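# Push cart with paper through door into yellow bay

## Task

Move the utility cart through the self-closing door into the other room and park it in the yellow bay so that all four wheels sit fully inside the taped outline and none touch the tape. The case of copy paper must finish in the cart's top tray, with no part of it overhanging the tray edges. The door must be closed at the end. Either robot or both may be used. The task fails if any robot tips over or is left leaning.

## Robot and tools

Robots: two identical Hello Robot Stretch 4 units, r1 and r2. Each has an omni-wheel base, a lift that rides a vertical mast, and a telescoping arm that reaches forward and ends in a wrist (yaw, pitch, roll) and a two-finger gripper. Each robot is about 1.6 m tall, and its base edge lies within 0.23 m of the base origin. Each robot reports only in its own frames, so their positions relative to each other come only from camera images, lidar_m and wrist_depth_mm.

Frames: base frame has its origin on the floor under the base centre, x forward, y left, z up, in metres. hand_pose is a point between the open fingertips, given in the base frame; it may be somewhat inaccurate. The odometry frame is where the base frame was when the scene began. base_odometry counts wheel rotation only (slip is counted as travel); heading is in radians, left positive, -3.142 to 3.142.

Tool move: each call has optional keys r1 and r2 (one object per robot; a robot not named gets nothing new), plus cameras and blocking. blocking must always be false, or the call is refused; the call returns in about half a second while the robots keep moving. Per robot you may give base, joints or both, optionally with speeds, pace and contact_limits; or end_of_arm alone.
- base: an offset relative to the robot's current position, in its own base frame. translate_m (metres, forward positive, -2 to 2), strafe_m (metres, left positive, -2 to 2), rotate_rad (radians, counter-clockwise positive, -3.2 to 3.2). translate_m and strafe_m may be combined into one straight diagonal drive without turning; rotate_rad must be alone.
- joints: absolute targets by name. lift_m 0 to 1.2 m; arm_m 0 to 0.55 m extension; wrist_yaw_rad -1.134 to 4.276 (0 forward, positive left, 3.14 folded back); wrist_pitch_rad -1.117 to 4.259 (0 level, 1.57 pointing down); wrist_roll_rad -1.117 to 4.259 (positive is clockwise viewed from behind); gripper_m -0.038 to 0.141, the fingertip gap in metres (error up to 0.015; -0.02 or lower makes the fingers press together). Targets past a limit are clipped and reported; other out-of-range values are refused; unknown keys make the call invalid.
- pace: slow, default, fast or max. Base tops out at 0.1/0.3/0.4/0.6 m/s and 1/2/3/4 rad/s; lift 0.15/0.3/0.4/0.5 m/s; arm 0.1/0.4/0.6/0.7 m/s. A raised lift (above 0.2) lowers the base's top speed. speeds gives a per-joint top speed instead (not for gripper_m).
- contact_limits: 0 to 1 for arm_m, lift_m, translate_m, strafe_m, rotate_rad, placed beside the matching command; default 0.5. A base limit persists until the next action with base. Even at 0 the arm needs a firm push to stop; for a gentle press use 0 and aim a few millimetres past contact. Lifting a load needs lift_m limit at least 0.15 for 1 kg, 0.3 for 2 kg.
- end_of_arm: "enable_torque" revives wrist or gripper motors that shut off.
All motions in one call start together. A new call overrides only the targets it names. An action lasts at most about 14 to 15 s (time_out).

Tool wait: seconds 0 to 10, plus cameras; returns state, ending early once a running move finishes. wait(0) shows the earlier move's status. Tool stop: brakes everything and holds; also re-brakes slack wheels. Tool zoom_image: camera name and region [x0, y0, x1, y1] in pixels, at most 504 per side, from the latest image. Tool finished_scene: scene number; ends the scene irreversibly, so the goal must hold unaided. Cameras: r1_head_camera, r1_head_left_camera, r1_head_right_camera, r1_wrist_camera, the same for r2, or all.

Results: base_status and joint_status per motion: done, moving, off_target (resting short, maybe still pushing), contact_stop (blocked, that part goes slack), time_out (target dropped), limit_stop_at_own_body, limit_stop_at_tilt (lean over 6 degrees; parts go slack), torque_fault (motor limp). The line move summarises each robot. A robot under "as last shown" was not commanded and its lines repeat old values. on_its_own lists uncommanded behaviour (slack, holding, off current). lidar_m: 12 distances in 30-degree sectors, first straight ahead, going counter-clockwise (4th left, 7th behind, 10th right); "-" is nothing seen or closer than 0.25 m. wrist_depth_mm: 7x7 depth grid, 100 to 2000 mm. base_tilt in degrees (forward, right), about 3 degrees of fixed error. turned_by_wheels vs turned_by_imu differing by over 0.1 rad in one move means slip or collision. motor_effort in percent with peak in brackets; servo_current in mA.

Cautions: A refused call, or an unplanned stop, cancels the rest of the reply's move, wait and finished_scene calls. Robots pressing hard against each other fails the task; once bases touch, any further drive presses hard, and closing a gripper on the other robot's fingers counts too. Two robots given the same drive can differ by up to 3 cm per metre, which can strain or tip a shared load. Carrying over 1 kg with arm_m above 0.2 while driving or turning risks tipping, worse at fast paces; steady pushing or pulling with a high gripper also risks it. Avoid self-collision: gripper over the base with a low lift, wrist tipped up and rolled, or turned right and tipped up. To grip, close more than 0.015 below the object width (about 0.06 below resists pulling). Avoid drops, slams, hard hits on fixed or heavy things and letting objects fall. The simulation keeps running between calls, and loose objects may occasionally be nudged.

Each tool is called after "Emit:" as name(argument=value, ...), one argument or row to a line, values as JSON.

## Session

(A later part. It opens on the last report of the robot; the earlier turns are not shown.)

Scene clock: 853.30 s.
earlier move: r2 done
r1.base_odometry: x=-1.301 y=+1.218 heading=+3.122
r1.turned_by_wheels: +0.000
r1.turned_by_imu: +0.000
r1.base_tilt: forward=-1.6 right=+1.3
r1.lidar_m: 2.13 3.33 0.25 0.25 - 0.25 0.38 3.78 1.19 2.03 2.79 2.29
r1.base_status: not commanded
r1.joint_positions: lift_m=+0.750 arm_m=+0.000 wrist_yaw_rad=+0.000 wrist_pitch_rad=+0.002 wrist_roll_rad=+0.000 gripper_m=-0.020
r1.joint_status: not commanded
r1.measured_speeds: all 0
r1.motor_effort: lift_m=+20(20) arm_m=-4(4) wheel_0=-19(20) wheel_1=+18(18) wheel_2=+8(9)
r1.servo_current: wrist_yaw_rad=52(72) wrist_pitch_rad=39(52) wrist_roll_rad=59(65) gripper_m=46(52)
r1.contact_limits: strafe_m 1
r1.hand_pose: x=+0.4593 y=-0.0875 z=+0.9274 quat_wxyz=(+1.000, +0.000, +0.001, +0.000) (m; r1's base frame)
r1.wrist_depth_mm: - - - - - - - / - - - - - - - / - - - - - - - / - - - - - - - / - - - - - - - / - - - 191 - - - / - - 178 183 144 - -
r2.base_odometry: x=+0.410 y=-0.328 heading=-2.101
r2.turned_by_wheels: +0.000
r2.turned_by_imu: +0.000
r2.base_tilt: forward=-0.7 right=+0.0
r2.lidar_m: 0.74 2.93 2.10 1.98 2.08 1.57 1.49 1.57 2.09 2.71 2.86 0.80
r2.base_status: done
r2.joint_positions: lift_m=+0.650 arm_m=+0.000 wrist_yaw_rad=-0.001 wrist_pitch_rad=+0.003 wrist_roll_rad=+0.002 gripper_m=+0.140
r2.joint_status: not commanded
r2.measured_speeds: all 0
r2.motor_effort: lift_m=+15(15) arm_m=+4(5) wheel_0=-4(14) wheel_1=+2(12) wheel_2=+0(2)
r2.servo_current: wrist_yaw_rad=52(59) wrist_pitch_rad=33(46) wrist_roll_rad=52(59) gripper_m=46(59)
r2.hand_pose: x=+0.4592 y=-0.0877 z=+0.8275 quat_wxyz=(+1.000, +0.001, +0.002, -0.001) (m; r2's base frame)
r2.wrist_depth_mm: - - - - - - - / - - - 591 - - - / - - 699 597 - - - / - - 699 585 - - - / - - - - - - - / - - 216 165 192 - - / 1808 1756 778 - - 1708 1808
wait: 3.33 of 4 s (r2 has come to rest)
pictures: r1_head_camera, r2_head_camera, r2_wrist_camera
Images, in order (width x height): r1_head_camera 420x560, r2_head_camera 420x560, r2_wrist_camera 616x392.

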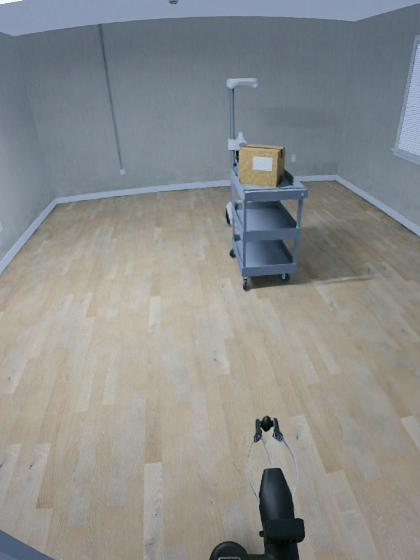

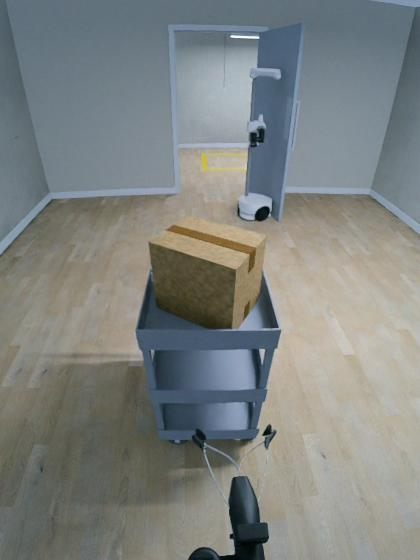

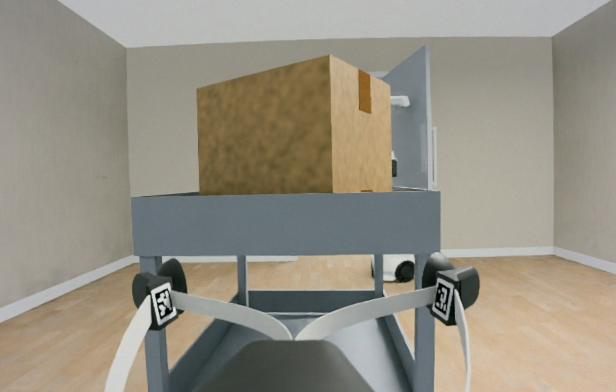

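Emit:
move(
  blocking=false,
  r2={"base":{"rotate_rad":-0.12}},
)

Emit:
wait(
  seconds=1.0,
)

Emit:
move(
  blocking=false,
  r2={"base":{"translate_m":0.3,"strafe_m":0.1}},
)

Emit:
wait(
  seconds=2.5,
  cameras=["r2_head_camera","r2_wrist_camera"],
)

Scene clock: 864.90 s.
move: r2 moving
r1: as last shown
r1.lidar_m: 2.15 3.31 0.25 0.25 - 0.25 0.38 3.77 1.20 2.04 2.80 2.30
r1.motor_effort: lift_m=+20(20) arm_m=-4(4) wheel_0=-19(19) wheel_1=+18(18) wheel_2=+8(8)
r1.servo_current: wrist_yaw_rad=65(65) wrist_pitch_rad=46(52) wrist_roll_rad=39(59) gripper_m=39(46)
r1.contact_limits: strafe_m 1
r1.wrist_depth_mm: - - - - - - - / - - - - - - - / - - - - - - - / - - - - - - - / - - - - - - - / - - - 191 - - - / - - 177 183 143 - -
r2.base_odometry: x=+0.410 y=-0.328 heading=-2.221
r2.turned_by_wheels: -0.119
r2.turned_by_imu: -0.115
r2.base_tilt: forward=-0.7 right=+0.1
r2.lidar_m: 0.74 0.77 2.18 1.96 2.03 1.63 1.48 1.49 1.85 2.73 2.79 3.48
r2.base_status: rotate_rad moving
r2.joint_positions: lift_m=+0.650 arm_m=+0.000 wrist_yaw_rad=-0.001 wrist_pitch_rad=+0.003 wrist_roll_rad=+0.002 gripper_m=+0.140
r2.joint_status: not commanded
r2.measured_speeds: translate_m=+0.000 strafe_m=+0.000 rotate_rad=-0.017 lift_m=+0.000 arm_m=+0.000 wrist_yaw_rad=+0.000 wrist_pitch_rad=+0.000 wrist_roll_rad=+0.000
r2.motor_effort: lift_m=+15(15) arm_m=+4(5) wheel_0=+3(8) wheel_1=+2(9) wheel_2=+5(10)
r2.servo_current: wrist_yaw_rad=59(59) wrist_pitch_rad=39(46) wrist_roll_rad=33(59) gripper_m=52(52)
r2.hand_pose: x=+0.4592 y=-0.0877 z=+0.8275 quat_wxyz=(+1.000, +0.001, +0.002, -0.001) (m; r2's base frame)
r2.wrist_depth_mm: - - - - - - - / - - 627 741 - - - / - - 609 691 - - - / - - 627 654 - - - / - - - - - - - / - 559 196 166 564 - - / 1921 - - - 1808 1708 1756
pictures: none

Scene clock: 865.20 s.
earlier move: r2 done
r1.base_odometry: x=-1.301 y=+1.218 heading=+3.122
r1.turned_by_wheels: +0.000
r1.turned_by_imu: +0.000
r1.base_tilt: forward=-1.6 right=+1.3
r1.lidar_m: 2.11 3.31 0.25 0.25 - 0.25 0.39 3.76 1.20 2.01 2.77 2.27
r1.base_status: not commanded
r1.joint_positions: lift_m=+0.750 arm_m=+0.000 wrist_yaw_rad=+0.000 wrist_pitch_rad=+0.002 wrist_roll_rad=+0.000 gripper_m=-0.020
r1.joint_status: not commanded
r1.measured_speeds: all 0
r1.motor_effort: lift_m=+20(20) arm_m=-4(4) wheel_0=-18(19) wheel_1=+17(18) wheel_2=+8(9)
r1.servo_current: wrist_yaw_rad=52(65) wrist_pitch_rad=39(52) wrist_roll_rad=39(59) gripper_m=46(46)
r1.contact_limits: strafe_m 1
r1.hand_pose: x=+0.4593 y=-0.0875 z=+0.9274 quat_wxyz=(+1.000, +0.000, +0.001, +0.000) (m; r1's base frame)
r1.wrist_depth_mm: - - - - - - - / - - - - - - - / - - - - - - - / - - - - - - - / - - - - - - - / - - - 191 - - - / - - 178 183 143 - -
r2.base_odometry: x=+0.410 y=-0.328 heading=-2.221
r2.turned_by_wheels: +0.000
r2.turned_by_imu: +0.000
r2.base_tilt: forward=-0.7 right=+0.1
r2.lidar_m: 0.75 0.78 2.18 1.96 2.03 1.64 1.48 1.50 1.92 2.75 2.78 3.47
r2.base_status: done
r2.joint_positions: lift_m=+0.650 arm_m=+0.000 wrist_yaw_rad=-0.001 wrist_pitch_rad=+0.003 wrist_roll_rad=+0.002 gripper_m=+0.140
r2.joint_status: not commanded
r2.measured_speeds: all 0
r2.motor_effort: lift_m=+15(15) arm_m=+4(5) wheel_0=+4(8) wheel_1=+1(9) wheel_2=+5(10)
r2.servo_current: wrist_yaw_rad=52(59) wrist_pitch_rad=39(46) wrist_roll_rad=52(59) gripper_m=46(52)
r2.hand_pose: x=+0.4592 y=-0.0877 z=+0.8275 quat_wxyz=(+1.000, +0.001, +0.002, -0.001) (m; r2's base frame)
r2.wrist_depth_mm: - - - - - - - / - - 615 741 - - - / - - 615 699 - - - / - - 627 654 - - - / - - - - - - - / - 554 196 166 564 - - / 1921 - - - 1808 1756 1756
wait: 0.30 of 1 s (r2 has come to rest)
pictures: none

Scene clock: 865.70 s.
move: r2 moving
r1: as last shown
r1.lidar_m: 2.12 3.34 0.25 0.25 - 0.25 0.35 3.78 1.22 2.03 2.79 2.26
r1.motor_effort: lift_m=+20(20) arm_m=-4(4) wheel_0=-19(19) wheel_1=+18(18) wheel_2=+8(8)
r1.servo_current: wrist_yaw_rad=52(52) wrist_pitch_rad=46(46) wrist_roll_rad=46(52) gripper_m=39(46)
r1.contact_limits: strafe_m 1
r2.base_odometry: x=+0.400 y=-0.359 heading=-2.220
r2.turned_by_wheels: +0.000
r2.turned_by_imu: +0.000
r2.base_tilt: forward=-0.7 right=+0.1
r2.lidar_m: 0.72 0.73 2.18 1.95 2.03 1.65 1.52 1.55 1.93 2.74 2.80 3.48
r2.base_status: translate_m moving; strafe_m moving
r2.joint_positions: lift_m=+0.650 arm_m=+0.000 wrist_yaw_rad=-0.001 wrist_pitch_rad=+0.003 wrist_roll_rad=+0.002 gripper_m=+0.140
r2.joint_status: not commanded
r2.measured_speeds: translate_m=+0.120 strafe_m=+0.038 rotate_rad=+0.004 lift_m=+0.000 arm_m=+0.000 wrist_yaw_rad=+0.000 wrist_pitch_rad=+0.000 wrist_roll_rad=+0.000
r2.motor_effort: lift_m=+15(15) arm_m=+4(4) wheel_0=+5(9) wheel_1=+10(10) wheel_2=-11(12)
r2.servo_current: wrist_yaw_rad=46(59) wrist_pitch_rad=33(52) wrist_roll_rad=33(59) gripper_m=52(52)
r2.hand_pose: x=+0.4592 y=-0.0877 z=+0.8275 quat_wxyz=(+1.000, +0.001, +0.002, -0.001) (m; r2's base frame)
r2.wrist_depth_mm: - - - - - - - / - - 574 647 - - - / - 683 591 647 - - - / - - 603 654 - - - / - - - - - - - / - - 195 166 530 - - / 1756 866 - - 1921 1708 1756
pictures: none

Scene clock: 867.70 s.
earlier move: r2 done
r1.base_odometry: x=-1.301 y=+1.218 heading=+3.122
r1.turned_by_wheels: +0.000
r1.turned_by_imu: +0.000
r1.base_tilt: forward=-1.6 right=+1.3
r1.lidar_m: 2.12 3.32 0.25 0.25 - 0.25 0.37 3.79 1.22 2.06 2.79 2.26
r1.base_status: not commanded
r1.joint_positions: lift_m=+0.750 arm_m=+0.000 wrist_yaw_rad=+0.000 wrist_pitch_rad=+0.002 wrist_roll_rad=+0.000 gripper_m=-0.020
r1.joint_status: not commanded
r1.measured_speeds: all 0
r1.motor_effort: lift_m=+20(20) arm_m=-4(4) wheel_0=-19(20) wheel_1=+18(18) wheel_2=+8(9)
r1.servo_current: wrist_yaw_rad=59(65) wrist_pitch_rad=33(52) wrist_roll_rad=46(59) gripper_m=46(52)
r1.contact_limits: strafe_m 1
r1.hand_pose: x=+0.4593 y=-0.0875 z=+0.9274 quat_wxyz=(+1.000, +0.000, +0.001, +0.000) (m; r1's base frame)
r1.wrist_depth_mm: - - - - - - - / - - - - - - - / - - - - - - - / - - - - - - - / - - - - - - - / - - - 191 - - - / - - 178 183 143 - -
r2.base_odometry: x=+0.309 y=-0.628 heading=-2.220
r2.turned_by_wheels: +0.000
r2.turned_by_imu: +0.001
r2.base_tilt: forward=-0.7 right=+0.0
r2.lidar_m: 0.44 0.48 2.11 1.90 1.91 1.98 1.79 1.83 2.28 2.81 2.83 0.51
r2.base_status: done
r2.joint_positions: lift_m=+0.650 arm_m=+0.000 wrist_yaw_rad=-0.001 wrist_pitch_rad=+0.003 wrist_roll_rad=+0.002 gripper_m=+0.140
r2.joint_status: not commanded
r2.measured_speeds: all 0
r2.motor_effort: lift_m=+15(15) arm_m=+4(5) wheel_0=+4(9) wheel_1=+1(11) wheel_2=-1(14)
r2.servo_current: wrist_yaw_rad=39(65) wrist_pitch_rad=39(52) wrist_roll_rad=46(59) gripper_m=59(59)
r2.hand_pose: x=+0.4592 y=-0.0877 z=+0.8275 quat_wxyz=(+1.000, +0.001, +0.002, -0.001) (m; r2's base frame)
r2.wrist_depth_mm: - 382 327 285 418 - - / - 387 330 286 415 - - / - 387 332 289 413 - - / - 392 334 293 410 - - / - - - - - - - / - 186 - 154 187 183 - / 1756 1756 - - 1863 1756 -
wait: 2.00 of 2.5 s (r2 has come to rest)
pictures: r2_head_camera, r2_wrist_camera
Images, in order (width x height): r2_head_camera 420x560, r2_wrist_camera 616x392.

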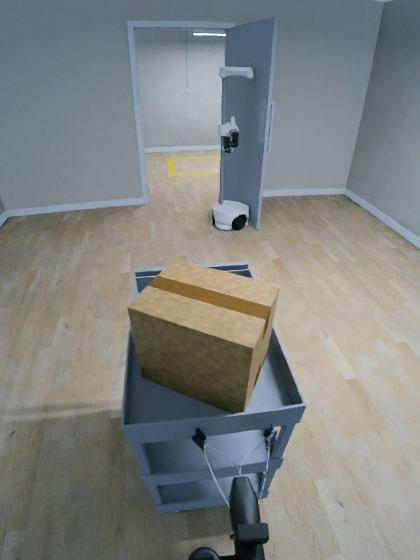

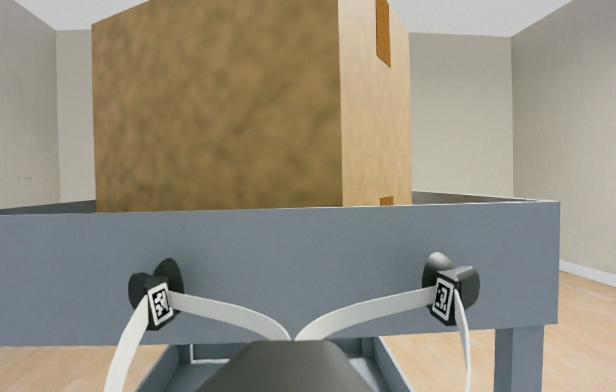

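Emit:
move(
  blocking=false,
  r2={"base":{"translate_m":0.5,"strafe_m":0.02},"pace":"slow","contact_limits":{"translate_m":0.6}},
)

Emit:
wait(
  seconds=5.8,
  cameras=["r2_head_camera","r2_wrist_camera"],
)

Scene clock: 873.33 s.
move: r2 moving
r1: as last shown
r1.lidar_m: 2.13 3.36 0.25 0.25 - 0.25 0.38 3.77 1.22 2.02 2.80 2.29
r1.motor_effort: lift_m=+20(20) arm_m=-4(4) wheel_0=-19(19) wheel_1=+18(18) wheel_2=+8(8)
r1.servo_current: wrist_yaw_rad=46(59) wrist_pitch_rad=39(52) wrist_roll_rad=52(65) gripper_m=46(46)
r1.contact_limits: strafe_m 1
r1.wrist_depth_mm: - - - - - - - / - - - - - - - / - - - - - - - / - - - - - - - / - - - - - - - / - - - 192 - - - / - - 177 183 143 - -
r2.base_odometry: x=+0.301 y=-0.638 heading=-2.220
r2.turned_by_wheels: +0.000
r2.turned_by_imu: +0.001
r2.base_tilt: forward=-0.7 right=+0.1
r2.lidar_m: 0.44 0.46 2.10 1.92 1.93 2.01 1.81 1.82 2.30 2.78 2.85 0.48
r2.base_status: translate_m moving; strafe_m moving
r2.joint_positions: lift_m=+0.650 arm_m=+0.000 wrist_yaw_rad=-0.001 wrist_pitch_rad=+0.003 wrist_roll_rad=+0.002 gripper_m=+0.140
r2.joint_status: not commanded
r2.measured_speeds: translate_m=+0.049 strafe_m=+0.002 rotate_rad=+0.002 lift_m=+0.000 arm_m=+0.000 wrist_yaw_rad=+0.000 wrist_pitch_rad=+0.000 wrist_roll_rad=+0.000
r2.motor_effort: lift_m=+15(15) arm_m=+4(4) wheel_0=+6(8) wheel_1=+8(8) wheel_2=-13(13)
r2.servo_current: wrist_yaw_rad=46(59) wrist_pitch_rad=39(46) wrist_roll_rad=52(59) gripper_m=52(52)
r2.contact_limits: translate_m 0.6
r2.hand_pose: x=+0.4592 y=-0.0877 z=+0.8275 quat_wxyz=(+1.000, +0.001, +0.002, -0.001) (m; r2's base frame)
r2.wrist_depth_mm: - 379 322 287 379 - - / - 382 325 287 413 - - / - 382 327 290 415 - - / - 392 330 290 415 - - / - - - - - - - / - 193 175 - 188 184 - / 1708 1756 - - 1863 1756 -
pictures: none

Scene clock: 879.13 s.
earlier move: r2 done
r1.base_odometry: x=-1.301 y=+1.218 heading=+3.122
r1.turned_by_wheels: +0.000
r1.turned_by_imu: +0.000
r1.base_tilt: forward=-1.6 right=+1.3
r1.lidar_m: 1.66 3.35 0.25 0.25 - 0.25 0.38 3.79 1.22 2.03 2.81 1.73
r1.base_status: not commanded
r1.joint_positions: lift_m=+0.750 arm_m=+0.000 wrist_yaw_rad=+0.000 wrist_pitch_rad=+0.002 wrist_roll_rad=+0.000 gripper_m=-0.020
r1.joint_status: not commanded
r1.measured_speeds: all 0
r1.motor_effort: lift_m=+20(20) arm_m=-4(4) wheel_0=-19(20) wheel_1=+17(18) wheel_2=+8(9)
r1.servo_current: wrist_yaw_rad=33(72) wrist_pitch_rad=39(52) wrist_roll_rad=33(65) gripper_m=39(52)
r1.contact_limits: strafe_m 1
r1.hand_pose: x=+0.4593 y=-0.0875 z=+0.9274 quat_wxyz=(+1.000, +0.000, +0.001, +0.000) (m; r1's base frame)
r1.wrist_depth_mm: - - - - - - - / - - - - - - - / - - - - - - - / - - - - 1808 - - / - - - - - - - / - - - 191 179 - - / - - 178 179 143 - -
r2.base_odometry: x=+0.022 y=-1.038 heading=-2.220
r2.turned_by_wheels: +0.000
r2.turned_by_imu: +0.002
r2.base_tilt: forward=-0.7 right=+0.0
r2.lidar_m: 0.46 0.45 2.14 1.95 1.99 2.53 2.29 2.31 2.90 2.75 2.80 0.49
r2.base_status: done
r2.joint_positions: lift_m=+0.650 arm_m=+0.000 wrist_yaw_rad=+0.000 wrist_pitch_rad=+0.003 wrist_roll_rad=+0.002 gripper_m=+0.140
r2.joint_status: not commanded
r2.measured_speeds: all 0
r2.motor_effort: lift_m=+15(15) arm_m=+4(5) wheel_0=+4(11) wheel_1=+5(9) wheel_2=-6(13)
r2.servo_current: wrist_yaw_rad=46(65) wrist_pitch_rad=46(46) wrist_roll_rad=52(59) gripper_m=52(59)
r2.contact_limits: translate_m 0.6
r2.hand_pose: x=+0.4592 y=-0.0875 z=+0.8275 quat_wxyz=(+1.000, +0.001, +0.002, +0.000) (m; r2's base frame)
r2.wrist_depth_mm: 359 293 309 430 - - - / 375 294 310 433 - - - / 379 298 310 433 - - - / 382 301 312 430 - - - / - - - - - - - / - 187 - 154 198 - - / 1756 820 - - 1863 1708 1661
wait: 5.80 s; at rest by 5.77 s
pictures: r2_head_camera, r2_wrist_camera
Images, in order (width x height): r2_head_camera 420x560, r2_wrist_camera 616x392.

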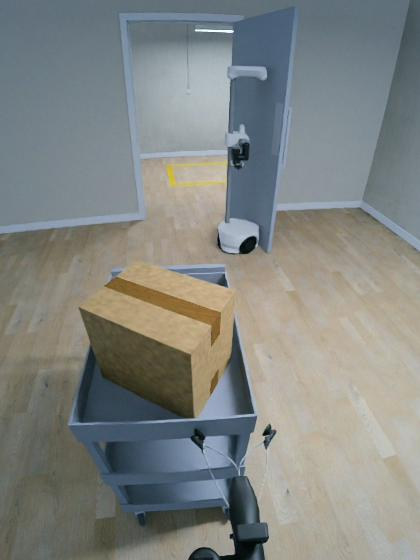

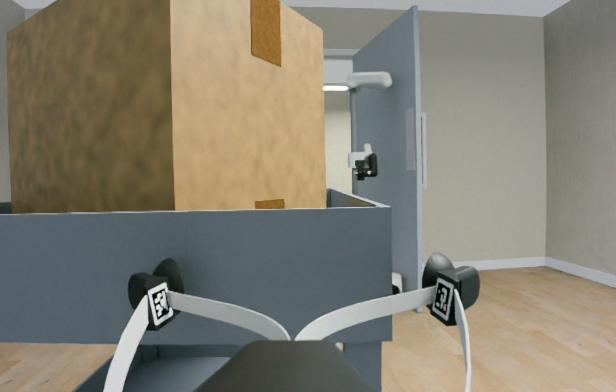

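Emit:
move(
  blocking=false,
  r2={"base":{"translate_m":-0.08,"strafe_m":0.15}},
)

Emit:
wait(
  seconds=1.3,
)

Emit:
move(
  blocking=false,
  r2={"base":{"rotate_rad":-0.3}},
)

Emit:
wait(
  seconds=1.1,
)

Emit:
move(
  blocking=false,
  r2={"base":{"strafe_m":0.13}},
)

Emit:
wait(
  seconds=1.5,
  cameras=["r2_head_camera","r2_wrist_camera"],
)

Scene clock: 895.00 s.
move: r2 moving
r1: as last shown
r1.lidar_m: 1.66 3.35 0.25 0.25 - 0.25 0.38 3.76 1.21 2.03 2.79 1.71
r1.motor_effort: lift_m=+20(20) arm_m=-4(4) wheel_0=-19(19) wheel_1=+17(18) wheel_2=+8(8)
r1.servo_current: wrist_yaw_rad=52(59) wrist_pitch_rad=39(52) wrist_roll_rad=46(65) gripper_m=46(46)
r1.contact_limits: strafe_m 1
r1.wrist_depth_mm: - - - - - - - / - - - - - - - / - - - - - - - / - - - - 1756 - - / - - - - - - - / - - - 191 179 - - / - - 177 179 143 - -
r2.base_odometry: x=+0.053 y=-1.043 heading=-2.219
r2.turned_by_wheels: +0.001
r2.turned_by_imu: +0.001
r2.base_tilt: forward=-0.7 right=+0.1
r2.lidar_m: 0.45 0.47 2.16 1.92 1.97 2.50 2.28 2.31 2.90 2.76 2.82 0.52
r2.base_status: translate_m moving; strafe_m moving
r2.joint_positions: lift_m=+0.650 arm_m=+0.000 wrist_yaw_rad=+0.000 wrist_pitch_rad=+0.003 wrist_roll_rad=+0.002 gripper_m=+0.140
r2.joint_status: not commanded
r2.measured_speeds: translate_m=-0.056 strafe_m=+0.108 rotate_rad=-0.001 lift_m=+0.000 arm_m=+0.000 wrist_yaw_rad=+0.000 wrist_pitch_rad=+0.000 wrist_roll_rad=+0.000
r2.motor_effort: lift_m=+15(15) arm_m=+4(5) wheel_0=-9(13) wheel_1=+9(10) wheel_2=+9(9)
r2.servo_current: wrist_yaw_rad=33(52) wrist_pitch_rad=39(46) wrist_roll_rad=46(59) gripper_m=46(59)
r2.hand_pose: x=+0.4592 y=-0.0875 z=+0.8275 quat_wxyz=(+1.000, +0.001, +0.002, +0.000) (m; r2's base frame)
r2.wrist_depth_mm: 418 325 291 402 - - - / 404 332 294 402 - - - / 421 332 298 404 - - - / 430 336 300 382 - - - / - - - - - - - / - 187 177 157 187 - - / 1863 866 - - - 1708 1756
pictures: none

Scene clock: 896.30 s.
earlier move: r2 moving
r1.base_odometry: x=-1.301 y=+1.218 heading=+3.122
r1.turned_by_wheels: +0.000
r1.turned_by_imu: +0.000
r1.base_tilt: forward=-1.6 right=+1.3
r1.lidar_m: 1.65 3.35 0.25 0.25 - 0.25 0.36 3.79 1.22 2.03 2.80 1.71
r1.base_status: not commanded
r1.joint_positions: lift_m=+0.750 arm_m=+0.000 wrist_yaw_rad=+0.000 wrist_pitch_rad=+0.002 wrist_roll_rad=+0.000 gripper_m=-0.020
r1.joint_status: not commanded
r1.measured_speeds: all 0
r1.motor_effort: lift_m=+20(20) arm_m=-4(4) wheel_0=-19(19) wheel_1=+17(18) wheel_2=+8(9)
r1.servo_current: wrist_yaw_rad=46(65) wrist_pitch_rad=46(52) wrist_roll_rad=52(65) gripper_m=46(52)
r1.contact_limits: strafe_m 1
r1.hand_pose: x=+0.4593 y=-0.0875 z=+0.9274 quat_wxyz=(+1.000, +0.000, +0.001, +0.000) (m; r1's base frame)
r1.wrist_depth_mm: - - - - - - - / - - - - - - - / - - - - - - - / - - - - 1863 - - / - - - - - - - / - - - 191 179 - - / - - 178 180 143 - -
r2.base_odometry: x=+0.190 y=-1.065 heading=-2.219
r2.turned_by_wheels: +0.000
r2.turned_by_imu: +0.000
r2.base_tilt: forward=-0.7 right=+0.0
r2.lidar_m: 0.51 0.56 2.00 1.79 1.82 2.34 2.22 2.27 2.85 2.90 2.94 0.55
r2.base_status: translate_m moving; strafe_m moving
r2.joint_positions: lift_m=+0.650 arm_m=+0.000 wrist_yaw_rad=+0.000 wrist_pitch_rad=+0.003 wrist_roll_rad=+0.002 gripper_m=+0.140
r2.joint_status: not commanded
r2.measured_speeds: all 0
r2.motor_effort: lift_m=+15(15) arm_m=+4(5) wheel_0=-3(14) wheel_1=+3(10) wheel_2=+5(10)
r2.servo_current: wrist_yaw_rad=52(52) wrist_pitch_rad=39(46) wrist_roll_rad=52(59) gripper_m=52(59)
r2.hand_pose: x=+0.4592 y=-0.0875 z=+0.8275 quat_wxyz=(+1.000, +0.001, +0.002, +0.000) (m; r2's base frame)
r2.wrist_depth_mm: - - 455 368 387 - - / - - 433 373 421 - - / - - 439 375 421 - - / - - 439 379 421 - - / - - - - - - - / - 195 196 160 192 188 - / 342 1808 750 - - 1808 1661
wait: 1.30 s; no rest
pictures: none

Scene clock: 896.80 s.
earlier move: r2 done
move: r2 moving
r1: as last shown
r1.lidar_m: 1.67 3.31 0.25 0.25 - 0.25 0.36 3.76 1.20 2.02 2.77 1.72
r1.motor_effort: lift_m=+20(20) arm_m=-4(4) wheel_0=-19(19) wheel_1=+17(18) wheel_2=+8(8)
r1.servo_current: wrist_yaw_rad=52(65) wrist_pitch_rad=39(46) wrist_roll_rad=39(59) gripper_m=46(46)
r1.contact_limits: strafe_m 1
r1.wrist_depth_mm: - - - - - - - / - - - - - - - / - - - - - - - / - - - - 1756 - - / - - - - - - - / - - - 191 179 - - / - - 178 179 143 - -
r2.base_odometry: x=+0.190 y=-1.065 heading=-2.445
r2.turned_by_wheels: -0.226
r2.turned_by_imu: -0.220
r2.base_tilt: forward=-0.7 right=+0.1
r2.lidar_m: 0.54 0.52 2.26 1.84 1.80 2.04 2.25 2.24 2.48 2.92 2.93 3.24
r2.base_status: rotate_rad moving
r2.joint_positions: lift_m=+0.650 arm_m=+0.000 wrist_yaw_rad=+0.000 wrist_pitch_rad=+0.003 wrist_roll_rad=+0.002 gripper_m=+0.140
r2.joint_status: not commanded
r2.measured_speeds: translate_m=-0.002 strafe_m=+0.001 rotate_rad=-0.576 lift_m=+0.000 arm_m=+0.000 wrist_yaw_rad=+0.000 wrist_pitch_rad=+0.000 wrist_roll_rad=+0.000
r2.motor_effort: lift_m=+15(15) arm_m=+4(5) wheel_0=+3(12) wheel_1=+6(10) wheel_2=+5(11)
r2.servo_current: wrist_yaw_rad=46(59) wrist_pitch_rad=46(46) wrist_roll_rad=52(52) gripper_m=52(52)
r2.hand_pose: x=+0.4592 y=-0.0875 z=+0.8275 quat_wxyz=(+1.000, +0.001, +0.002, +0.000) (m; r2's base frame)
r2.wrist_depth_mm: - 399 373 - - - - / 449 402 377 564 - - - / 452 404 382 569 - - - / 459 410 382 512 - - - / - - - - - - - / - 195 176 347 198 - - / 1808 - - - 1808 1756 1756
pictures: none

Scene clock: 897.37 s.
earlier move: r2 done
r1.base_odometry: x=-1.301 y=+1.218 heading=+3.122
r1.turned_by_wheels: +0.000
r1.turned_by_imu: +0.000
r1.base_tilt: forward=-1.5 right=+1.3
r1.lidar_m: 1.65 3.35 0.25 0.25 - 0.25 0.35 3.78 1.21 2.04 2.79 1.70
r1.base_status: not commanded
r1.joint_positions: lift_m=+0.750 arm_m=+0.000 wrist_yaw_rad=+0.000 wrist_pitch_rad=+0.002 wrist_roll_rad=+0.000 gripper_m=-0.020
r1.joint_status: not commanded
r1.measured_speeds: all 0
r1.motor_effort: lift_m=+20(20) arm_m=-4(4) wheel_0=-19(19) wheel_1=+17(18) wheel_2=+8(8)
r1.servo_current: wrist_yaw_rad=52(65) wrist_pitch_rad=46(52) wrist_roll_rad=26(59) gripper_m=39(46)
r1.contact_limits: strafe_m 1
r1.hand_pose: x=+0.4593 y=-0.0875 z=+0.9274 quat_wxyz=(+1.000, +0.000, +0.001, +0.000) (m; r1's base frame)
r1.wrist_depth_mm: - - - - - - - / - - - - - - - / - - - - - - - / - - - - 1756 - - / - - - - - - - / - - - 191 179 - - / - - 178 180 143 - -
r2.base_odometry: x=+0.190 y=-1.065 heading=-2.518
r2.turned_by_wheels: -0.073
r2.turned_by_imu: -0.071
r2.base_tilt: forward=-0.7 right=+0.1
r2.lidar_m: 0.53 0.50 2.41 1.88 1.76 1.94 2.28 2.23 2.38 2.96 2.92 3.14
r2.base_status: done
r2.joint_positions: lift_m=+0.650 arm_m=+0.000 wrist_yaw_rad=+0.000 wrist_pitch_rad=+0.003 wrist_roll_rad=+0.002 gripper_m=+0.140
r2.joint_status: not commanded
r2.measured_speeds: all 0
r2.motor_effort: lift_m=+15(15) arm_m=+4(5) wheel_0=+4(12) wheel_1=+3(10) wheel_2=+6(11)
r2.servo_current: wrist_yaw_rad=46(59) wrist_pitch_rad=39(46) wrist_roll_rad=52(52) gripper_m=52(59)
r2.hand_pose: x=+0.4592 y=-0.0875 z=+0.8275 quat_wxyz=(+1.000, +0.001, +0.002, +0.000) (m; r2's base frame)
r2.wrist_depth_mm: 402 370 445 - - - - / 402 375 442 - - - - / 407 377 445 - - - - / 407 377 442 - - - - / - - - - - - - / - 196 191 166 - - - / 842 - - - 1808 1661 1756
wait: 0.57 of 1.1 s (r2 has come to rest)
pictures: none

Scene clock: 897.87 s.
move: r2 moving
r1: as last shown
r1.base_tilt: forward=-1.6 right=+1.3
r1.lidar_m: 1.64 3.31 0.25 0.25 - 0.25 0.37 3.78 1.21 2.02 2.79 1.71
r1.motor_effort: lift_m=+20(20) arm_m=-4(4) wheel_0=-19(19) wheel_1=+18(18) wheel_2=+8(9)
r1.servo_current: wrist_yaw_rad=65(65) wrist_pitch_rad=46(46) wrist_roll_rad=52(52) gripper_m=39(52)
r1.contact_limits: strafe_m 1
r1.wrist_depth_mm: - - - - - - - / - - - - - - - / - - - - - - - / - - - - 1808 - - / - - - - - - - / - - - 191 178 - - / - - 178 179 143 - -
r2.base_odometry: x=+0.211 y=-1.094 heading=-2.518
r2.turned_by_wheels: +0.000
r2.turned_by_imu: +0.000
r2.base_tilt: forward=-0.6 right=+0.1
r2.lidar_m: 0.49 0.53 2.36 1.84 1.76 1.92 2.30 2.23 2.40 2.99 2.94 3.17
r2.base_status: strafe_m moving
r2.joint_positions: lift_m=+0.650 arm_m=+0.000 wrist_yaw_rad=+0.000 wrist_pitch_rad=+0.003 wrist_roll_rad=+0.002 gripper_m=+0.140
r2.joint_status: not commanded
r2.measured_speeds: translate_m=+0.001 strafe_m=+0.142 rotate_rad=-0.007 lift_m=+0.000 arm_m=+0.000 wrist_yaw_rad=+0.000 wrist_pitch_rad=+0.000 wrist_roll_rad=+0.000
r2.motor_effort: lift_m=+15(15) arm_m=+4(4) wheel_0=-7(11) wheel_1=+12(12) wheel_2=-1(5)
r2.servo_current: wrist_yaw_rad=39(65) wrist_pitch_rad=46(52) wrist_roll_rad=46(59) gripper_m=59(59)
r2.hand_pose: x=+0.4592 y=-0.0875 z=+0.8275 quat_wxyz=(+1.000, +0.001, +0.002, +0.000) (m; r2's base frame)
r2.wrist_depth_mm: 410 377 377 - - - - / 410 384 379 - - - - / 413 384 379 - - - - / 418 389 377 - - - - / - - - - - - - / - 191 176 377 387 - - / 1661 - - - 1808 1708 1756
pictures: none

Scene clock: 899.00 s.
earlier move: r2 done
r1.base_odometry: x=-1.301 y=+1.218 heading=+3.122
r1.turned_by_wheels: +0.000
r1.turned_by_imu: +0.000
r1.base_tilt: forward=-1.6 right=+1.3
r1.lidar_m: 1.63 3.33 0.25 0.25 - 0.25 0.39 3.78 1.22 2.04 2.80 1.72
r1.base_status: not commanded
r1.joint_positions: lift_m=+0.750 arm_m=+0.000 wrist_yaw_rad=+0.000 wrist_pitch_rad=+0.002 wrist_roll_rad=+0.000 gripper_m=-0.020
r1.joint_status: not commanded
r1.measured_speeds: all 0
r1.motor_effort: lift_m=+20(20) arm_m=-4(4) wheel_0=-19(20) wheel_1=+17(18) wheel_2=+8(9)
r1.servo_current: wrist_yaw_rad=46(65) wrist_pitch_rad=39(52) wrist_roll_rad=46(65) gripper_m=39(52)
r1.contact_limits: strafe_m 1
r1.hand_pose: x=+0.4593 y=-0.0875 z=+0.9274 quat_wxyz=(+1.000, +0.000, +0.001, +0.000) (m; r1's base frame)
r1.wrist_depth_mm: - - - - - - - / - - - - - - - / - - - - - - - / - - - - 1808 - - / - - - - - - - / - - - 191 179 - - / - - 178 179 143 - -
r2.base_odometry: x=+0.266 y=-1.170 heading=-2.518
r2.turned_by_wheels: +0.000
r2.turned_by_imu: +0.000
r2.base_tilt: forward=-0.7 right=+0.0
r2.lidar_m: 0.49 0.48 2.28 1.76 1.68 1.83 2.31 2.27 2.47 3.06 3.02 0.62
r2.base_status: done
r2.joint_positions: lift_m=+0.650 arm_m=+0.000 wrist_yaw_rad=+0.000 wrist_pitch_rad=+0.003 wrist_roll_rad=+0.002 gripper_m=+0.140
r2.joint_status: not commanded
r2.measured_speeds: all 0
r2.motor_effort: lift_m=+15(15) arm_m=+4(4) wheel_0=-1(12) wheel_1=+1(12) wheel_2=+0(5)
r2.servo_current: wrist_yaw_rad=39(65) wrist_pitch_rad=39(52) wrist_roll_rad=46(65) gripper_m=52(59)
r2.hand_pose: x=+0.4592 y=-0.0875 z=+0.8275 quat_wxyz=(+1.000, +0.001, +0.002, +0.000) (m; r2's base frame)
r2.wrist_depth_mm: - 407 379 364 - - - / - 404 382 368 - - - / - 410 382 370 - - - / - 415 387 370 - - - / - - - - - - - / - 191 176 160 196 204 - / 1921 831 - - - 1661 1756
wait: 1.13 of 1.5 s (r2 has come to rest)
pictures: r2_head_camera, r2_wrist_camera
Images, in order (width x height): r2_head_camera 420x560, r2_wrist_camera 616x392.

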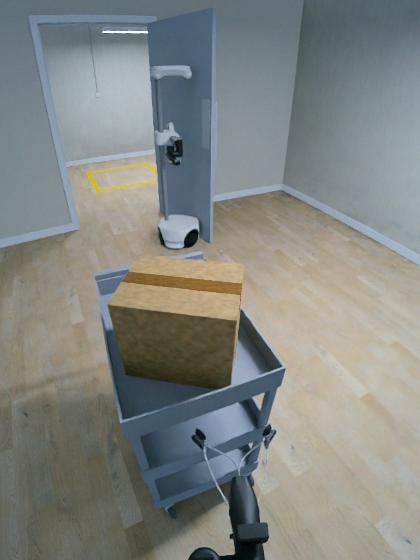

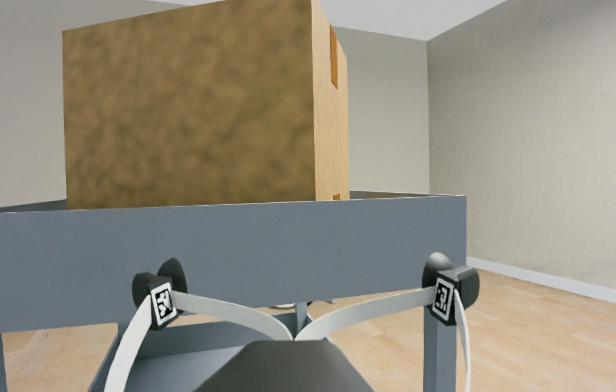

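Emit:
move(
  blocking=false,
  r2={"base":{"strafe_m":0.11}},
)

Emit:
wait(
  seconds=1.3,
)

Emit:
move(
  blocking=false,
  r2={"base":{"translate_m":0.5},"pace":"slow","contact_limits":{"translate_m":0.6}},
)

Emit:
wait(
  seconds=5.7,
  cameras=["r2_head_camera","r2_wrist_camera","r1_head_camera"],
)

Scene clock: 905.57 s.
move: r2 moving
r1: as last shown
r1.lidar_m: 1.65 3.32 0.25 0.25 - 0.25 0.37 3.80 1.22 2.02 2.78 1.71
r1.motor_effort: lift_m=+20(20) arm_m=-4(4) wheel_0=-18(20) wheel_1=+18(18) wheel_2=+8(8)
r1.servo_current: wrist_yaw_rad=39(72) wrist_pitch_rad=39(52) wrist_roll_rad=46(52) gripper_m=52(52)
r1.contact_limits: strafe_m 1
r2.base_odometry: x=+0.287 y=-1.200 heading=-2.518
r2.turned_by_wheels: +0.000
r2.turned_by_imu: +0.001
r2.base_tilt: forward=-0.7 right=+0.1
r2.lidar_m: 0.47 0.48 2.17 1.71 1.64 1.75 2.34 2.31 2.49 3.12 3.06 0.60
r2.base_status: strafe_m moving
r2.joint_positions: lift_m=+0.650 arm_m=+0.000 wrist_yaw_rad=+0.000 wrist_pitch_rad=+0.003 wrist_roll_rad=+0.002 gripper_m=+0.140
r2.joint_status: not commanded
r2.measured_speeds: translate_m=-0.001 strafe_m=+0.139 rotate_rad=+0.007 lift_m=+0.000 arm_m=+0.000 wrist_yaw_rad=+0.000 wrist_pitch_rad=+0.000 wrist_roll_rad=+0.000
r2.motor_effort: lift_m=+15(15) arm_m=+4(4) wheel_0=-8(12) wheel_1=+12(12) wheel_2=+0(1)
r2.servo_current: wrist_yaw_rad=46(46) wrist_pitch_rad=39(52) wrist_roll_rad=52(59) gripper_m=46(59)
r2.hand_pose: x=+0.4592 y=-0.0875 z=+0.8275 quat_wxyz=(+1.000, +0.001, +0.002, +0.000) (m; r2's base frame)
r2.wrist_depth_mm: - 415 384 364 - - - / - 415 387 366 - - - / - 418 392 368 - - - / - 418 392 370 - - - / - - - - - - - / - 189 191 160 198 205 - / 1661 1756 - - 1808 - 1756
pictures: none

Scene clock: 906.60 s.
earlier move: r2 done
r1.base_odometry: x=-1.301 y=+1.218 heading=+3.122
r1.turned_by_wheels: +0.000
r1.turned_by_imu: +0.000
r1.base_tilt: forward=-1.6 right=+1.3
r1.lidar_m: 1.68 3.31 0.25 0.25 - 0.25 0.37 3.79 1.19 2.04 2.80 1.73
r1.base_status: not commanded
r1.joint_positions: lift_m=+0.750 arm_m=+0.000 wrist_yaw_rad=+0.000 wrist_pitch_rad=+0.002 wrist_roll_rad=+0.000 gripper_m=-0.020
r1.joint_status: not commanded
r1.measured_speeds: all 0
r1.motor_effort: lift_m=+20(20) arm_m=-4(4) wheel_0=-19(20) wheel_1=+17(18) wheel_2=+8(8)
r1.servo_current: wrist_yaw_rad=59(72) wrist_pitch_rad=39(52) wrist_roll_rad=59(65) gripper_m=46(52)
r1.contact_limits: strafe_m 1
r1.hand_pose: x=+0.4593 y=-0.0875 z=+0.9274 quat_wxyz=(+1.000, +0.000, +0.001, +0.000) (m; r1's base frame)
r1.wrist_depth_mm: - - - - - - - / - - - - - - - / - - - - - - - / - - - - 1756 - - / - - - - - - - / - - - 191 179 - - / - - 177 180 143 - -
r2.base_odometry: x=+0.330 y=-1.260 heading=-2.518
r2.turned_by_wheels: +0.000
r2.turned_by_imu: +0.000
r2.base_tilt: forward=-0.7 right=+0.1
r2.lidar_m: 0.47 3.46 2.11 1.65 1.58 1.73 2.37 2.32 2.52 3.18 3.12 0.55
r2.base_status: done
r2.joint_positions: lift_m=+0.650 arm_m=+0.000 wrist_yaw_rad=+0.000 wrist_pitch_rad=+0.003 wrist_roll_rad=+0.002 gripper_m=+0.140
r2.joint_status: not commanded
r2.measured_speeds: all 0
r2.motor_effort: lift_m=+15(15) arm_m=+4(5) wheel_0=+0(13) wheel_1=+2(12) wheel_2=+0(2)
r2.servo_current: wrist_yaw_rad=46(59) wrist_pitch_rad=39(52) wrist_roll_rad=39(59) gripper_m=52(59)
r2.hand_pose: x=+0.4592 y=-0.0875 z=+0.8275 quat_wxyz=(+1.000, +0.001, +0.002, +0.000) (m; r2's base frame)
r2.wrist_depth_mm: - - 407 377 359 - - / - - 404 382 359 - - / - - 410 384 364 - - / - - 410 384 366 - - / - - - - - - - / - 187 176 156 196 206 - / 1756 256 - - 1808 1756 -
wait: 1.03 of 1.3 s (r2 has come to rest)
pictures: none

Scene clock: 907.10 s.
move: r2 moving
r1: as last shown
r1.lidar_m: 1.68 3.32 0.25 0.25 - 0.25 0.36 3.77 1.22 2.04 2.79 1.74
r1.motor_effort: lift_m=+20(20) arm_m=-4(4) wheel_0=-19(19) wheel_1=+17(18) wheel_2=+8(8)
r1.servo_current: wrist_yaw_rad=46(72) wrist_pitch_rad=39(52) wrist_roll_rad=65(65) gripper_m=39(46)
r1.contact_limits: strafe_m 1
r1.wrist_depth_mm: - - - - - - - / - - - - - - - / - - - - - - - / - - - - 1808 - - / - - - - - - - / - - - 191 179 - - / - - 177 180 143 - -
r2.base_odometry: x=+0.320 y=-1.267 heading=-2.518
r2.turned_by_wheels: +0.000
r2.turned_by_imu: +0.000
r2.base_tilt: forward=-0.7 right=+0.1
r2.lidar_m: 0.44 3.47 2.12 1.64 1.58 1.73 2.39 2.32 2.50 3.15 3.12 0.54
r2.base_status: translate_m moving
r2.joint_positions: lift_m=+0.650 arm_m=+0.000 wrist_yaw_rad=+0.000 wrist_pitch_rad=+0.003 wrist_roll_rad=+0.002 gripper_m=+0.140
r2.joint_status: not commanded
r2.measured_speeds: translate_m=+0.049 strafe_m=+0.000 rotate_rad=+0.002 lift_m=+0.000 arm_m=+0.000 wrist_yaw_rad=+0.000 wrist_pitch_rad=+0.000 wrist_roll_rad=+0.000
r2.motor_effort: lift_m=+15(15) arm_m=+4(5) wheel_0=+3(9) wheel_1=+6(7) wheel_2=-9(11)
r2.servo_current: wrist_yaw_rad=52(52) wrist_pitch_rad=39(46) wrist_roll_rad=52(52) gripper_m=52(59)
r2.contact_limits: translate_m 0.6
r2.hand_pose: x=+0.4592 y=-0.0875 z=+0.8275 quat_wxyz=(+1.000, +0.001, +0.002, +0.000) (m; r2's base frame)
r2.wrist_depth_mm: - - 394 368 347 - - / - - 394 373 353 - - / - - 397 375 353 - - / - - 402 375 357 - - / - - - - - - - / - 187 176 157 196 - - / 1756 250 - - 1808 1661 -
pictures: none

Scene clock: 912.80 s.
earlier move: r2 moving
r1.base_odometry: x=-1.301 y=+1.218 heading=+3.122
r1.turned_by_wheels: +0.000
r1.turned_by_imu: +0.000
r1.base_tilt: forward=-1.6 right=+1.3
r1.lidar_m: 1.40 3.32 0.25 0.25 - 0.25 0.39 3.77 1.22 2.03 2.80 1.26
r1.base_status: not commanded
r1.joint_positions: lift_m=+0.750 arm_m=+0.000 wrist_yaw_rad=+0.000 wrist_pitch_rad=+0.002 wrist_roll_rad=+0.000 gripper_m=-0.020
r1.joint_status: not commanded
r1.measured_speeds: all 0
r1.motor_effort: lift_m=+20(20) arm_m=-4(4) wheel_0=-19(19) wheel_1=+17(18) wheel_2=+8(9)
r1.servo_current: wrist_yaw_rad=65(78) wrist_pitch_rad=39(52) wrist_roll_rad=52(72) gripper_m=39(52)
r1.contact_limits: strafe_m 1
r1.hand_pose: x=+0.4593 y=-0.0875 z=+0.9274 quat_wxyz=(+1.000, +0.000, +0.001, +0.000) (m; r1's base frame)
r1.wrist_depth_mm: - - - - - - - / - - - - - - - / - - - - - - - / - - - - 1366 1308 - / - - - - - - - / - - - 191 179 - - / - - 178 183 143 - -
r2.base_odometry: x=-0.075 y=-1.551 heading=-2.518
r2.turned_by_wheels: +0.000
r2.turned_by_imu: +0.001
r2.base_tilt: forward=-0.7 right=+0.1
r2.lidar_m: 0.44 0.43 2.40 1.85 1.82 1.96 2.85 2.80 2.99 2.95 2.92 3.13
r2.base_status: translate_m moving
r2.joint_positions: lift_m=+0.650 arm_m=+0.000 wrist_yaw_rad=+0.000 wrist_pitch_rad=+0.003 wrist_roll_rad=+0.002 gripper_m=+0.140
r2.joint_status: not commanded
r2.measured_speeds: all 0
r2.motor_effort: lift_m=+15(15) arm_m=+4(5) wheel_0=+6(10) wheel_1=+4(9) wheel_2=-5(15)
r2.servo_current: wrist_yaw_rad=46(65) wrist_pitch_rad=46(52) wrist_roll_rad=52(59) gripper_m=52(59)
r2.contact_limits: translate_m 0.6
r2.hand_pose: x=+0.4592 y=-0.0875 z=+0.8275 quat_wxyz=(+1.000, +0.001, +0.002, +0.000) (m; r2's base frame)
r2.wrist_depth_mm: 276 278 397 - - - - / 283 278 377 - - - - / 281 279 402 - - - - / 286 279 397 - - - - / - - - - - - - / - 186 176 160 - - - / - - - - 1756 1708 1708
wait: 5.70 s; no rest
pictures: r1_head_camera, r2_head_camera, r2_wrist_camera
Images, in order (width x height): r1_head_camera 420x560, r2_head_camera 420x560, r2_wrist_camera 616x392.

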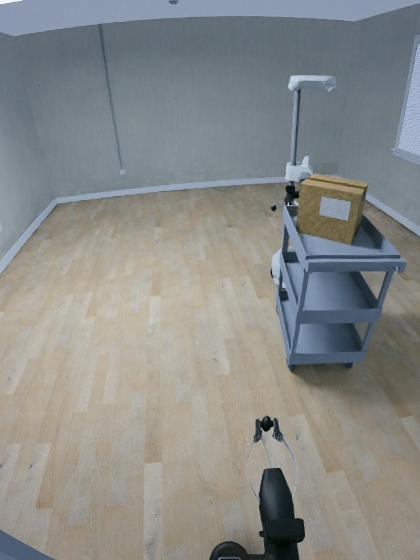

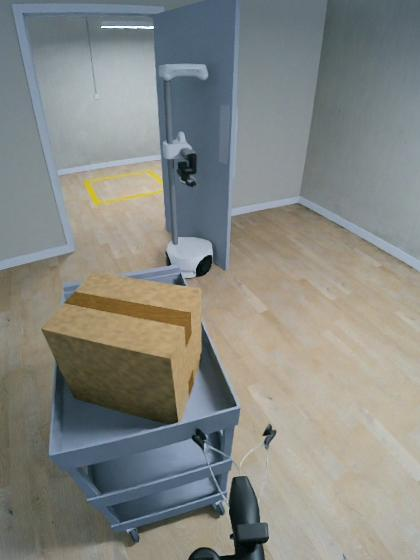

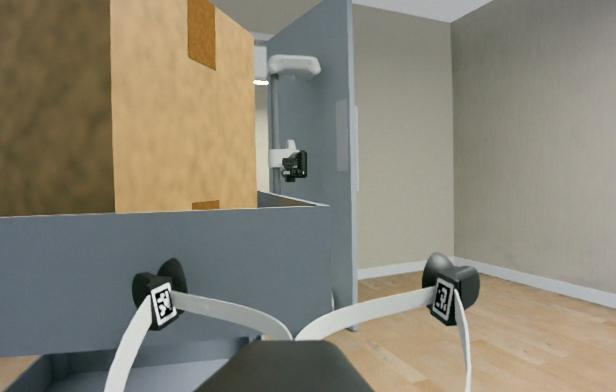

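Emit:
move(
  blocking=false,
  r2={"base":{"translate_m":-0.06,"strafe_m":0.29}},
)

Emit:
wait(
  seconds=2,
  cameras=["r2_wrist_camera"],
)

Emit:
move(
  blocking=false,
  r2={"base":{"translate_m":0.4},"pace":"slow","contact_limits":{"translate_m":0.6}},
)

Emit:
wait(
  seconds=4.7,
  cameras=["r2_head_camera","r2_wrist_camera","r1_head_camera"],
)

Scene clock: 946.67 s.
earlier move: r2 done
move: r2 moving
r1: as last shown
r1.lidar_m: 1.38 3.33 0.25 0.25 - 0.25 0.36 3.80 1.20 2.04 2.79 1.26
r1.servo_current: wrist_yaw_rad=39(52) wrist_pitch_rad=46(46) wrist_roll_rad=39(65) gripper_m=46(46)
r1.contact_limits: strafe_m 1
r1.wrist_depth_mm: - - - - - - - / - - - - - - - / - - - - - - - / - - - - 1397 1336 - / - - - - - - - / - - - 191 178 - - / - - 178 183 143 - -
r2.base_odometry: x=-0.051 y=-1.574 heading=-2.517
r2.turned_by_wheels: +0.000
r2.turned_by_imu: +0.001
r2.base_tilt: forward=-0.7 right=+0.1
r2.lidar_m: 0.46 0.44 2.35 1.82 1.79 1.92 2.85 2.76 3.00 3.01 2.96 3.15
r2.base_status: translate_m moving; strafe_m moving
r2.joint_positions: lift_m=+0.650 arm_m=+0.000 wrist_yaw_rad=+0.000 wrist_pitch_rad=+0.003 wrist_roll_rad=+0.002 gripper_m=+0.140
r2.joint_status: not commanded
r2.measured_speeds: translate_m=-0.027 strafe_m=+0.126 rotate_rad=-0.006 lift_m=+0.000 arm_m=+0.000 wrist_yaw_rad=+0.000 wrist_pitch_rad=+0.000 wrist_roll_rad=+0.000
r2.motor_effort: lift_m=+15(15) arm_m=+4(5) wheel_0=-9(13) wheel_1=+13(13) wheel_2=+6(7)
r2.servo_current: wrist_yaw_rad=46(59) wrist_pitch_rad=39(46) wrist_roll_rad=52(52) gripper_m=52(59)
r2.hand_pose: x=+0.4592 y=-0.0875 z=+0.8275 quat_wxyz=(+1.000, +0.001, +0.002, +0.000) (m; r2's base frame)
r2.wrist_depth_mm: 296 273 357 - - - - / 296 274 359 - - - - / 301 277 359 - - - - / 304 279 357 - - - - / - - - - - - - / - 181 195 158 194 - - / 768 - - - 1863 1708 1756
pictures: none

Scene clock: 948.57 s.
earlier move: r2 done
r1.base_odometry: x=-1.301 y=+1.218 heading=+3.122
r1.turned_by_wheels: +0.000
r1.turned_by_imu: +0.000
r1.base_tilt: forward=-1.5 right=+1.3
r1.lidar_m: 1.41 3.34 0.25 0.25 - 0.25 0.36 3.76 1.21 2.05 2.78 1.22
r1.base_status: not commanded
r1.joint_positions: lift_m=+0.750 arm_m=+0.000 wrist_yaw_rad=+0.000 wrist_pitch_rad=+0.002 wrist_roll_rad=+0.000 gripper_m=-0.020
r1.joint_status: not commanded
r1.measured_speeds: all 0
r1.motor_effort: lift_m=+20(20) arm_m=-4(4) wheel_0=-19(20) wheel_1=+17(18) wheel_2=+8(9)
r1.servo_current: wrist_yaw_rad=39(65) wrist_pitch_rad=52(52) wrist_roll_rad=59(72) gripper_m=46(52)
r1.contact_limits: strafe_m 1
r1.hand_pose: x=+0.4593 y=-0.0875 z=+0.9274 quat_wxyz=(+1.000, +0.000, +0.001, +0.000) (m; r1's base frame)
r1.wrist_depth_mm: - - - - - - - / - - - - - - - / - - - - - - - / - - - - 1397 1336 - / - - - - - 1618 - / - - - 191 178 - - / - - 178 183 143 - -
r2.base_odometry: x=+0.143 y=-1.752 heading=-2.518
r2.turned_by_wheels: +0.000
r2.turned_by_imu: +0.000
r2.base_tilt: forward=-0.7 right=+0.0
r2.lidar_m: 0.45 2.94 2.02 1.56 1.52 1.63 2.46 2.83 3.08 3.29 3.21 0.52
r2.base_status: done
r2.joint_positions: lift_m=+0.650 arm_m=+0.000 wrist_yaw_rad=+0.000 wrist_pitch_rad=+0.003 wrist_roll_rad=+0.002 gripper_m=+0.140
r2.joint_status: not commanded
r2.measured_speeds: all 0
r2.motor_effort: lift_m=+15(15) arm_m=+4(5) wheel_0=-3(14) wheel_1=+2(13) wheel_2=+3(7)
r2.servo_current: wrist_yaw_rad=33(59) wrist_pitch_rad=39(52) wrist_roll_rad=46(59) gripper_m=52(59)
r2.hand_pose: x=+0.4592 y=-0.0875 z=+0.8275 quat_wxyz=(+1.000, +0.001, +0.002, +0.000) (m; r2's base frame)
r2.wrist_depth_mm: - - 397 366 338 - - / - - 399 368 342 - - / - - 399 370 342 - - / - - 407 375 345 512 - / - - - - - - - / - 186 195 158 194 - - / 1708 1661 707 - - 1708 1756
wait: 1.90 of 2 s (r2 has come to rest)
pictures: r2_wrist_camera
Images, in order (width x height): r2_wrist_camera 616x392.

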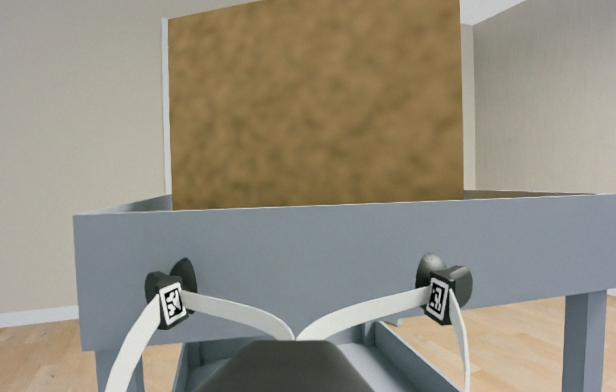

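Scene clock: 949.07 s.
move: r2 moving
r1: as last shown
r1.base_tilt: forward=-1.6 right=+1.3
r1.lidar_m: 1.42 3.32 0.25 0.25 - 0.25 0.38 3.75 1.20 2.03 2.78 1.22
r1.motor_effort: lift_m=+20(20) arm_m=-4(4) wheel_0=-19(19) wheel_1=+17(18) wheel_2=+8(9)
r1.servo_current: wrist_yaw_rad=52(65) wrist_pitch_rad=39(52) wrist_roll_rad=39(59) gripper_m=39(52)
r1.contact_limits: strafe_m 1
r1.wrist_depth_mm: - - - - - - - / - - - - - - - / - - - - - - - / - - - - - 1336 - / - - - - - 1618 - / - - - 191 178 - - / - - 178 183 144 - -
r2.base_odometry: x=+0.133 y=-1.759 heading=-2.517
r2.turned_by_wheels: +0.000
r2.turned_by_imu: +0.000
r2.base_tilt: forward=-0.7 right=+0.0
r2.lidar_m: 0.45 2.95 2.02 1.57 1.55 1.62 2.41 2.86 3.06 3.26 3.20 0.49
r2.base_status: translate_m moving
r2.joint_positions: lift_m=+0.650 arm_m=+0.000 wrist_yaw_rad=+0.000 wrist_pitch_rad=+0.003 wrist_roll_rad=+0.002 gripper_m=+0.140
r2.joint_status: not commanded
r2.measured_speeds: translate_m=+0.048 strafe_m=+0.000 rotate_rad=-0.001 lift_m=+0.000 arm_m=+0.000 wrist_yaw_rad=+0.000 wrist_pitch_rad=+0.000 wrist_roll_rad=+0.000
r2.motor_effort: lift_m=+15(15) arm_m=+4(4) wheel_0=+3(9) wheel_1=+6(8) wheel_2=-10(11)
r2.servo_current: wrist_yaw_rad=46(52) wrist_pitch_rad=46(46) wrist_roll_rad=52(52) gripper_m=46(52)
r2.contact_limits: translate_m 0.6
r2.hand_pose: x=+0.4592 y=-0.0875 z=+0.8275 quat_wxyz=(+1.000, +0.001, +0.002, +0.000) (m; r2's base frame)
r2.wrist_depth_mm: - - 392 364 338 - - / - - 394 366 340 - - / - - 399 368 342 - - / - - 399 370 342 - - / - - - - - - - / - 187 187 159 198 207 - / 1756 260 741 - - 1708 -
pictures: none

Scene clock: 953.77 s.
earlier move: r2 moving
r1.base_odometry: x=-1.301 y=+1.218 heading=+3.122
r1.turned_by_wheels: +0.000
r1.turned_by_imu: +0.000
r1.base_tilt: forward=-1.6 right=+1.3
r1.lidar_m: 5.00 3.32 0.25 0.25 - 0.25 0.36 3.79 1.19 2.02 1.18 0.93
r1.base_status: not commanded
r1.joint_positions: lift_m=+0.750 arm_m=+0.000 wrist_yaw_rad=+0.000 wrist_pitch_rad=+0.002 wrist_roll_rad=+0.000 gripper_m=-0.020
r1.joint_status: not commanded
r1.measured_speeds: all 0
r1.motor_effort: lift_m=+20(20) arm_m=-4(4) wheel_0=-19(19) wheel_1=+17(18) wheel_2=+8(9)
r1.servo_current: wrist_yaw_rad=52(72) wrist_pitch_rad=33(52) wrist_roll_rad=39(72) gripper_m=46(52)
r1.contact_limits: strafe_m 1
r1.hand_pose: x=+0.4593 y=-0.0875 z=+0.9274 quat_wxyz=(+1.000, +0.000, +0.001, +0.000) (m; r1's base frame)
r1.wrist_depth_mm: - - - - - - - / - - - - - - - / - - - - - - - / - - - - - 991 891 / - - - - - 960 904 / - - - 191 181 - 1205 / - - 177 183 143 - -
r2.base_odometry: x=-0.182 y=-1.985 heading=-2.517
r2.turned_by_wheels: +0.000
r2.turned_by_imu: +0.001
r2.base_tilt: forward=-0.7 right=+0.0
r2.lidar_m: 0.45 0.45 2.25 1.73 1.70 1.82 2.73 3.20 3.45 3.11 3.05 0.53
r2.base_status: translate_m moving
r2.joint_positions: lift_m=+0.650 arm_m=+0.000 wrist_yaw_rad=+0.000 wrist_pitch_rad=+0.003 wrist_roll_rad=+0.002 gripper_m=+0.140
r2.joint_status: not commanded
r2.measured_speeds: all 0
r2.motor_effort: lift_m=+15(15) arm_m=+4(5) wheel_0=+5(10) wheel_1=+5(9) wheel_2=-6(13)
r2.servo_current: wrist_yaw_rad=46(65) wrist_pitch_rad=39(52) wrist_roll_rad=46(65) gripper_m=52(59)
r2.contact_limits: translate_m 0.6
r2.hand_pose: x=+0.4592 y=-0.0875 z=+0.8275 quat_wxyz=(+1.000, +0.001, +0.002, +0.000) (m; r2's base frame)
r2.wrist_depth_mm: 345 307 285 399 - - - / 347 309 287 399 1983 - - / 347 312 290 439 - - - / 351 314 293 397 1708 - - / - - - - - - - / - 190 - 154 187 - - / 1618 - - - - 1756 1708
wait: 4.70 s; no rest
pictures: r1_head_camera, r2_head_camera, r2_wrist_camera
Images, in order (width x height): r1_head_camera 420x560, r2_head_camera 420x560, r2_wrist_camera 616x392.

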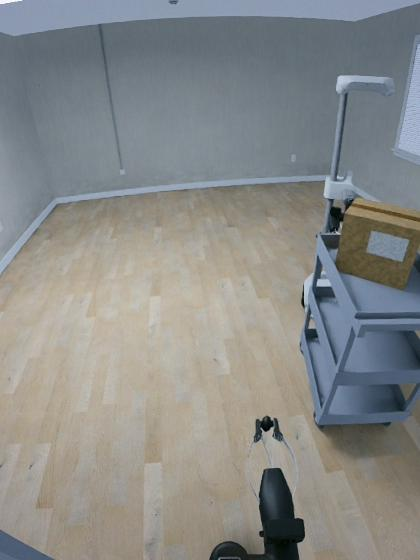

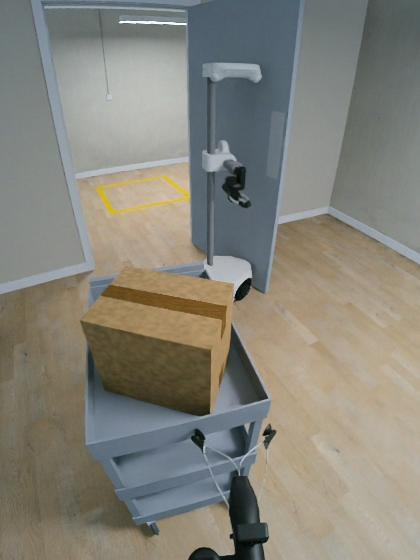

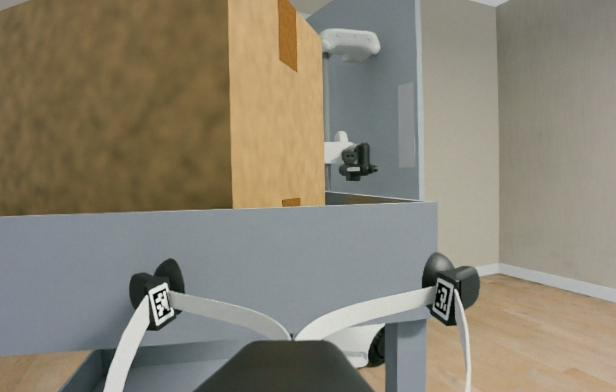

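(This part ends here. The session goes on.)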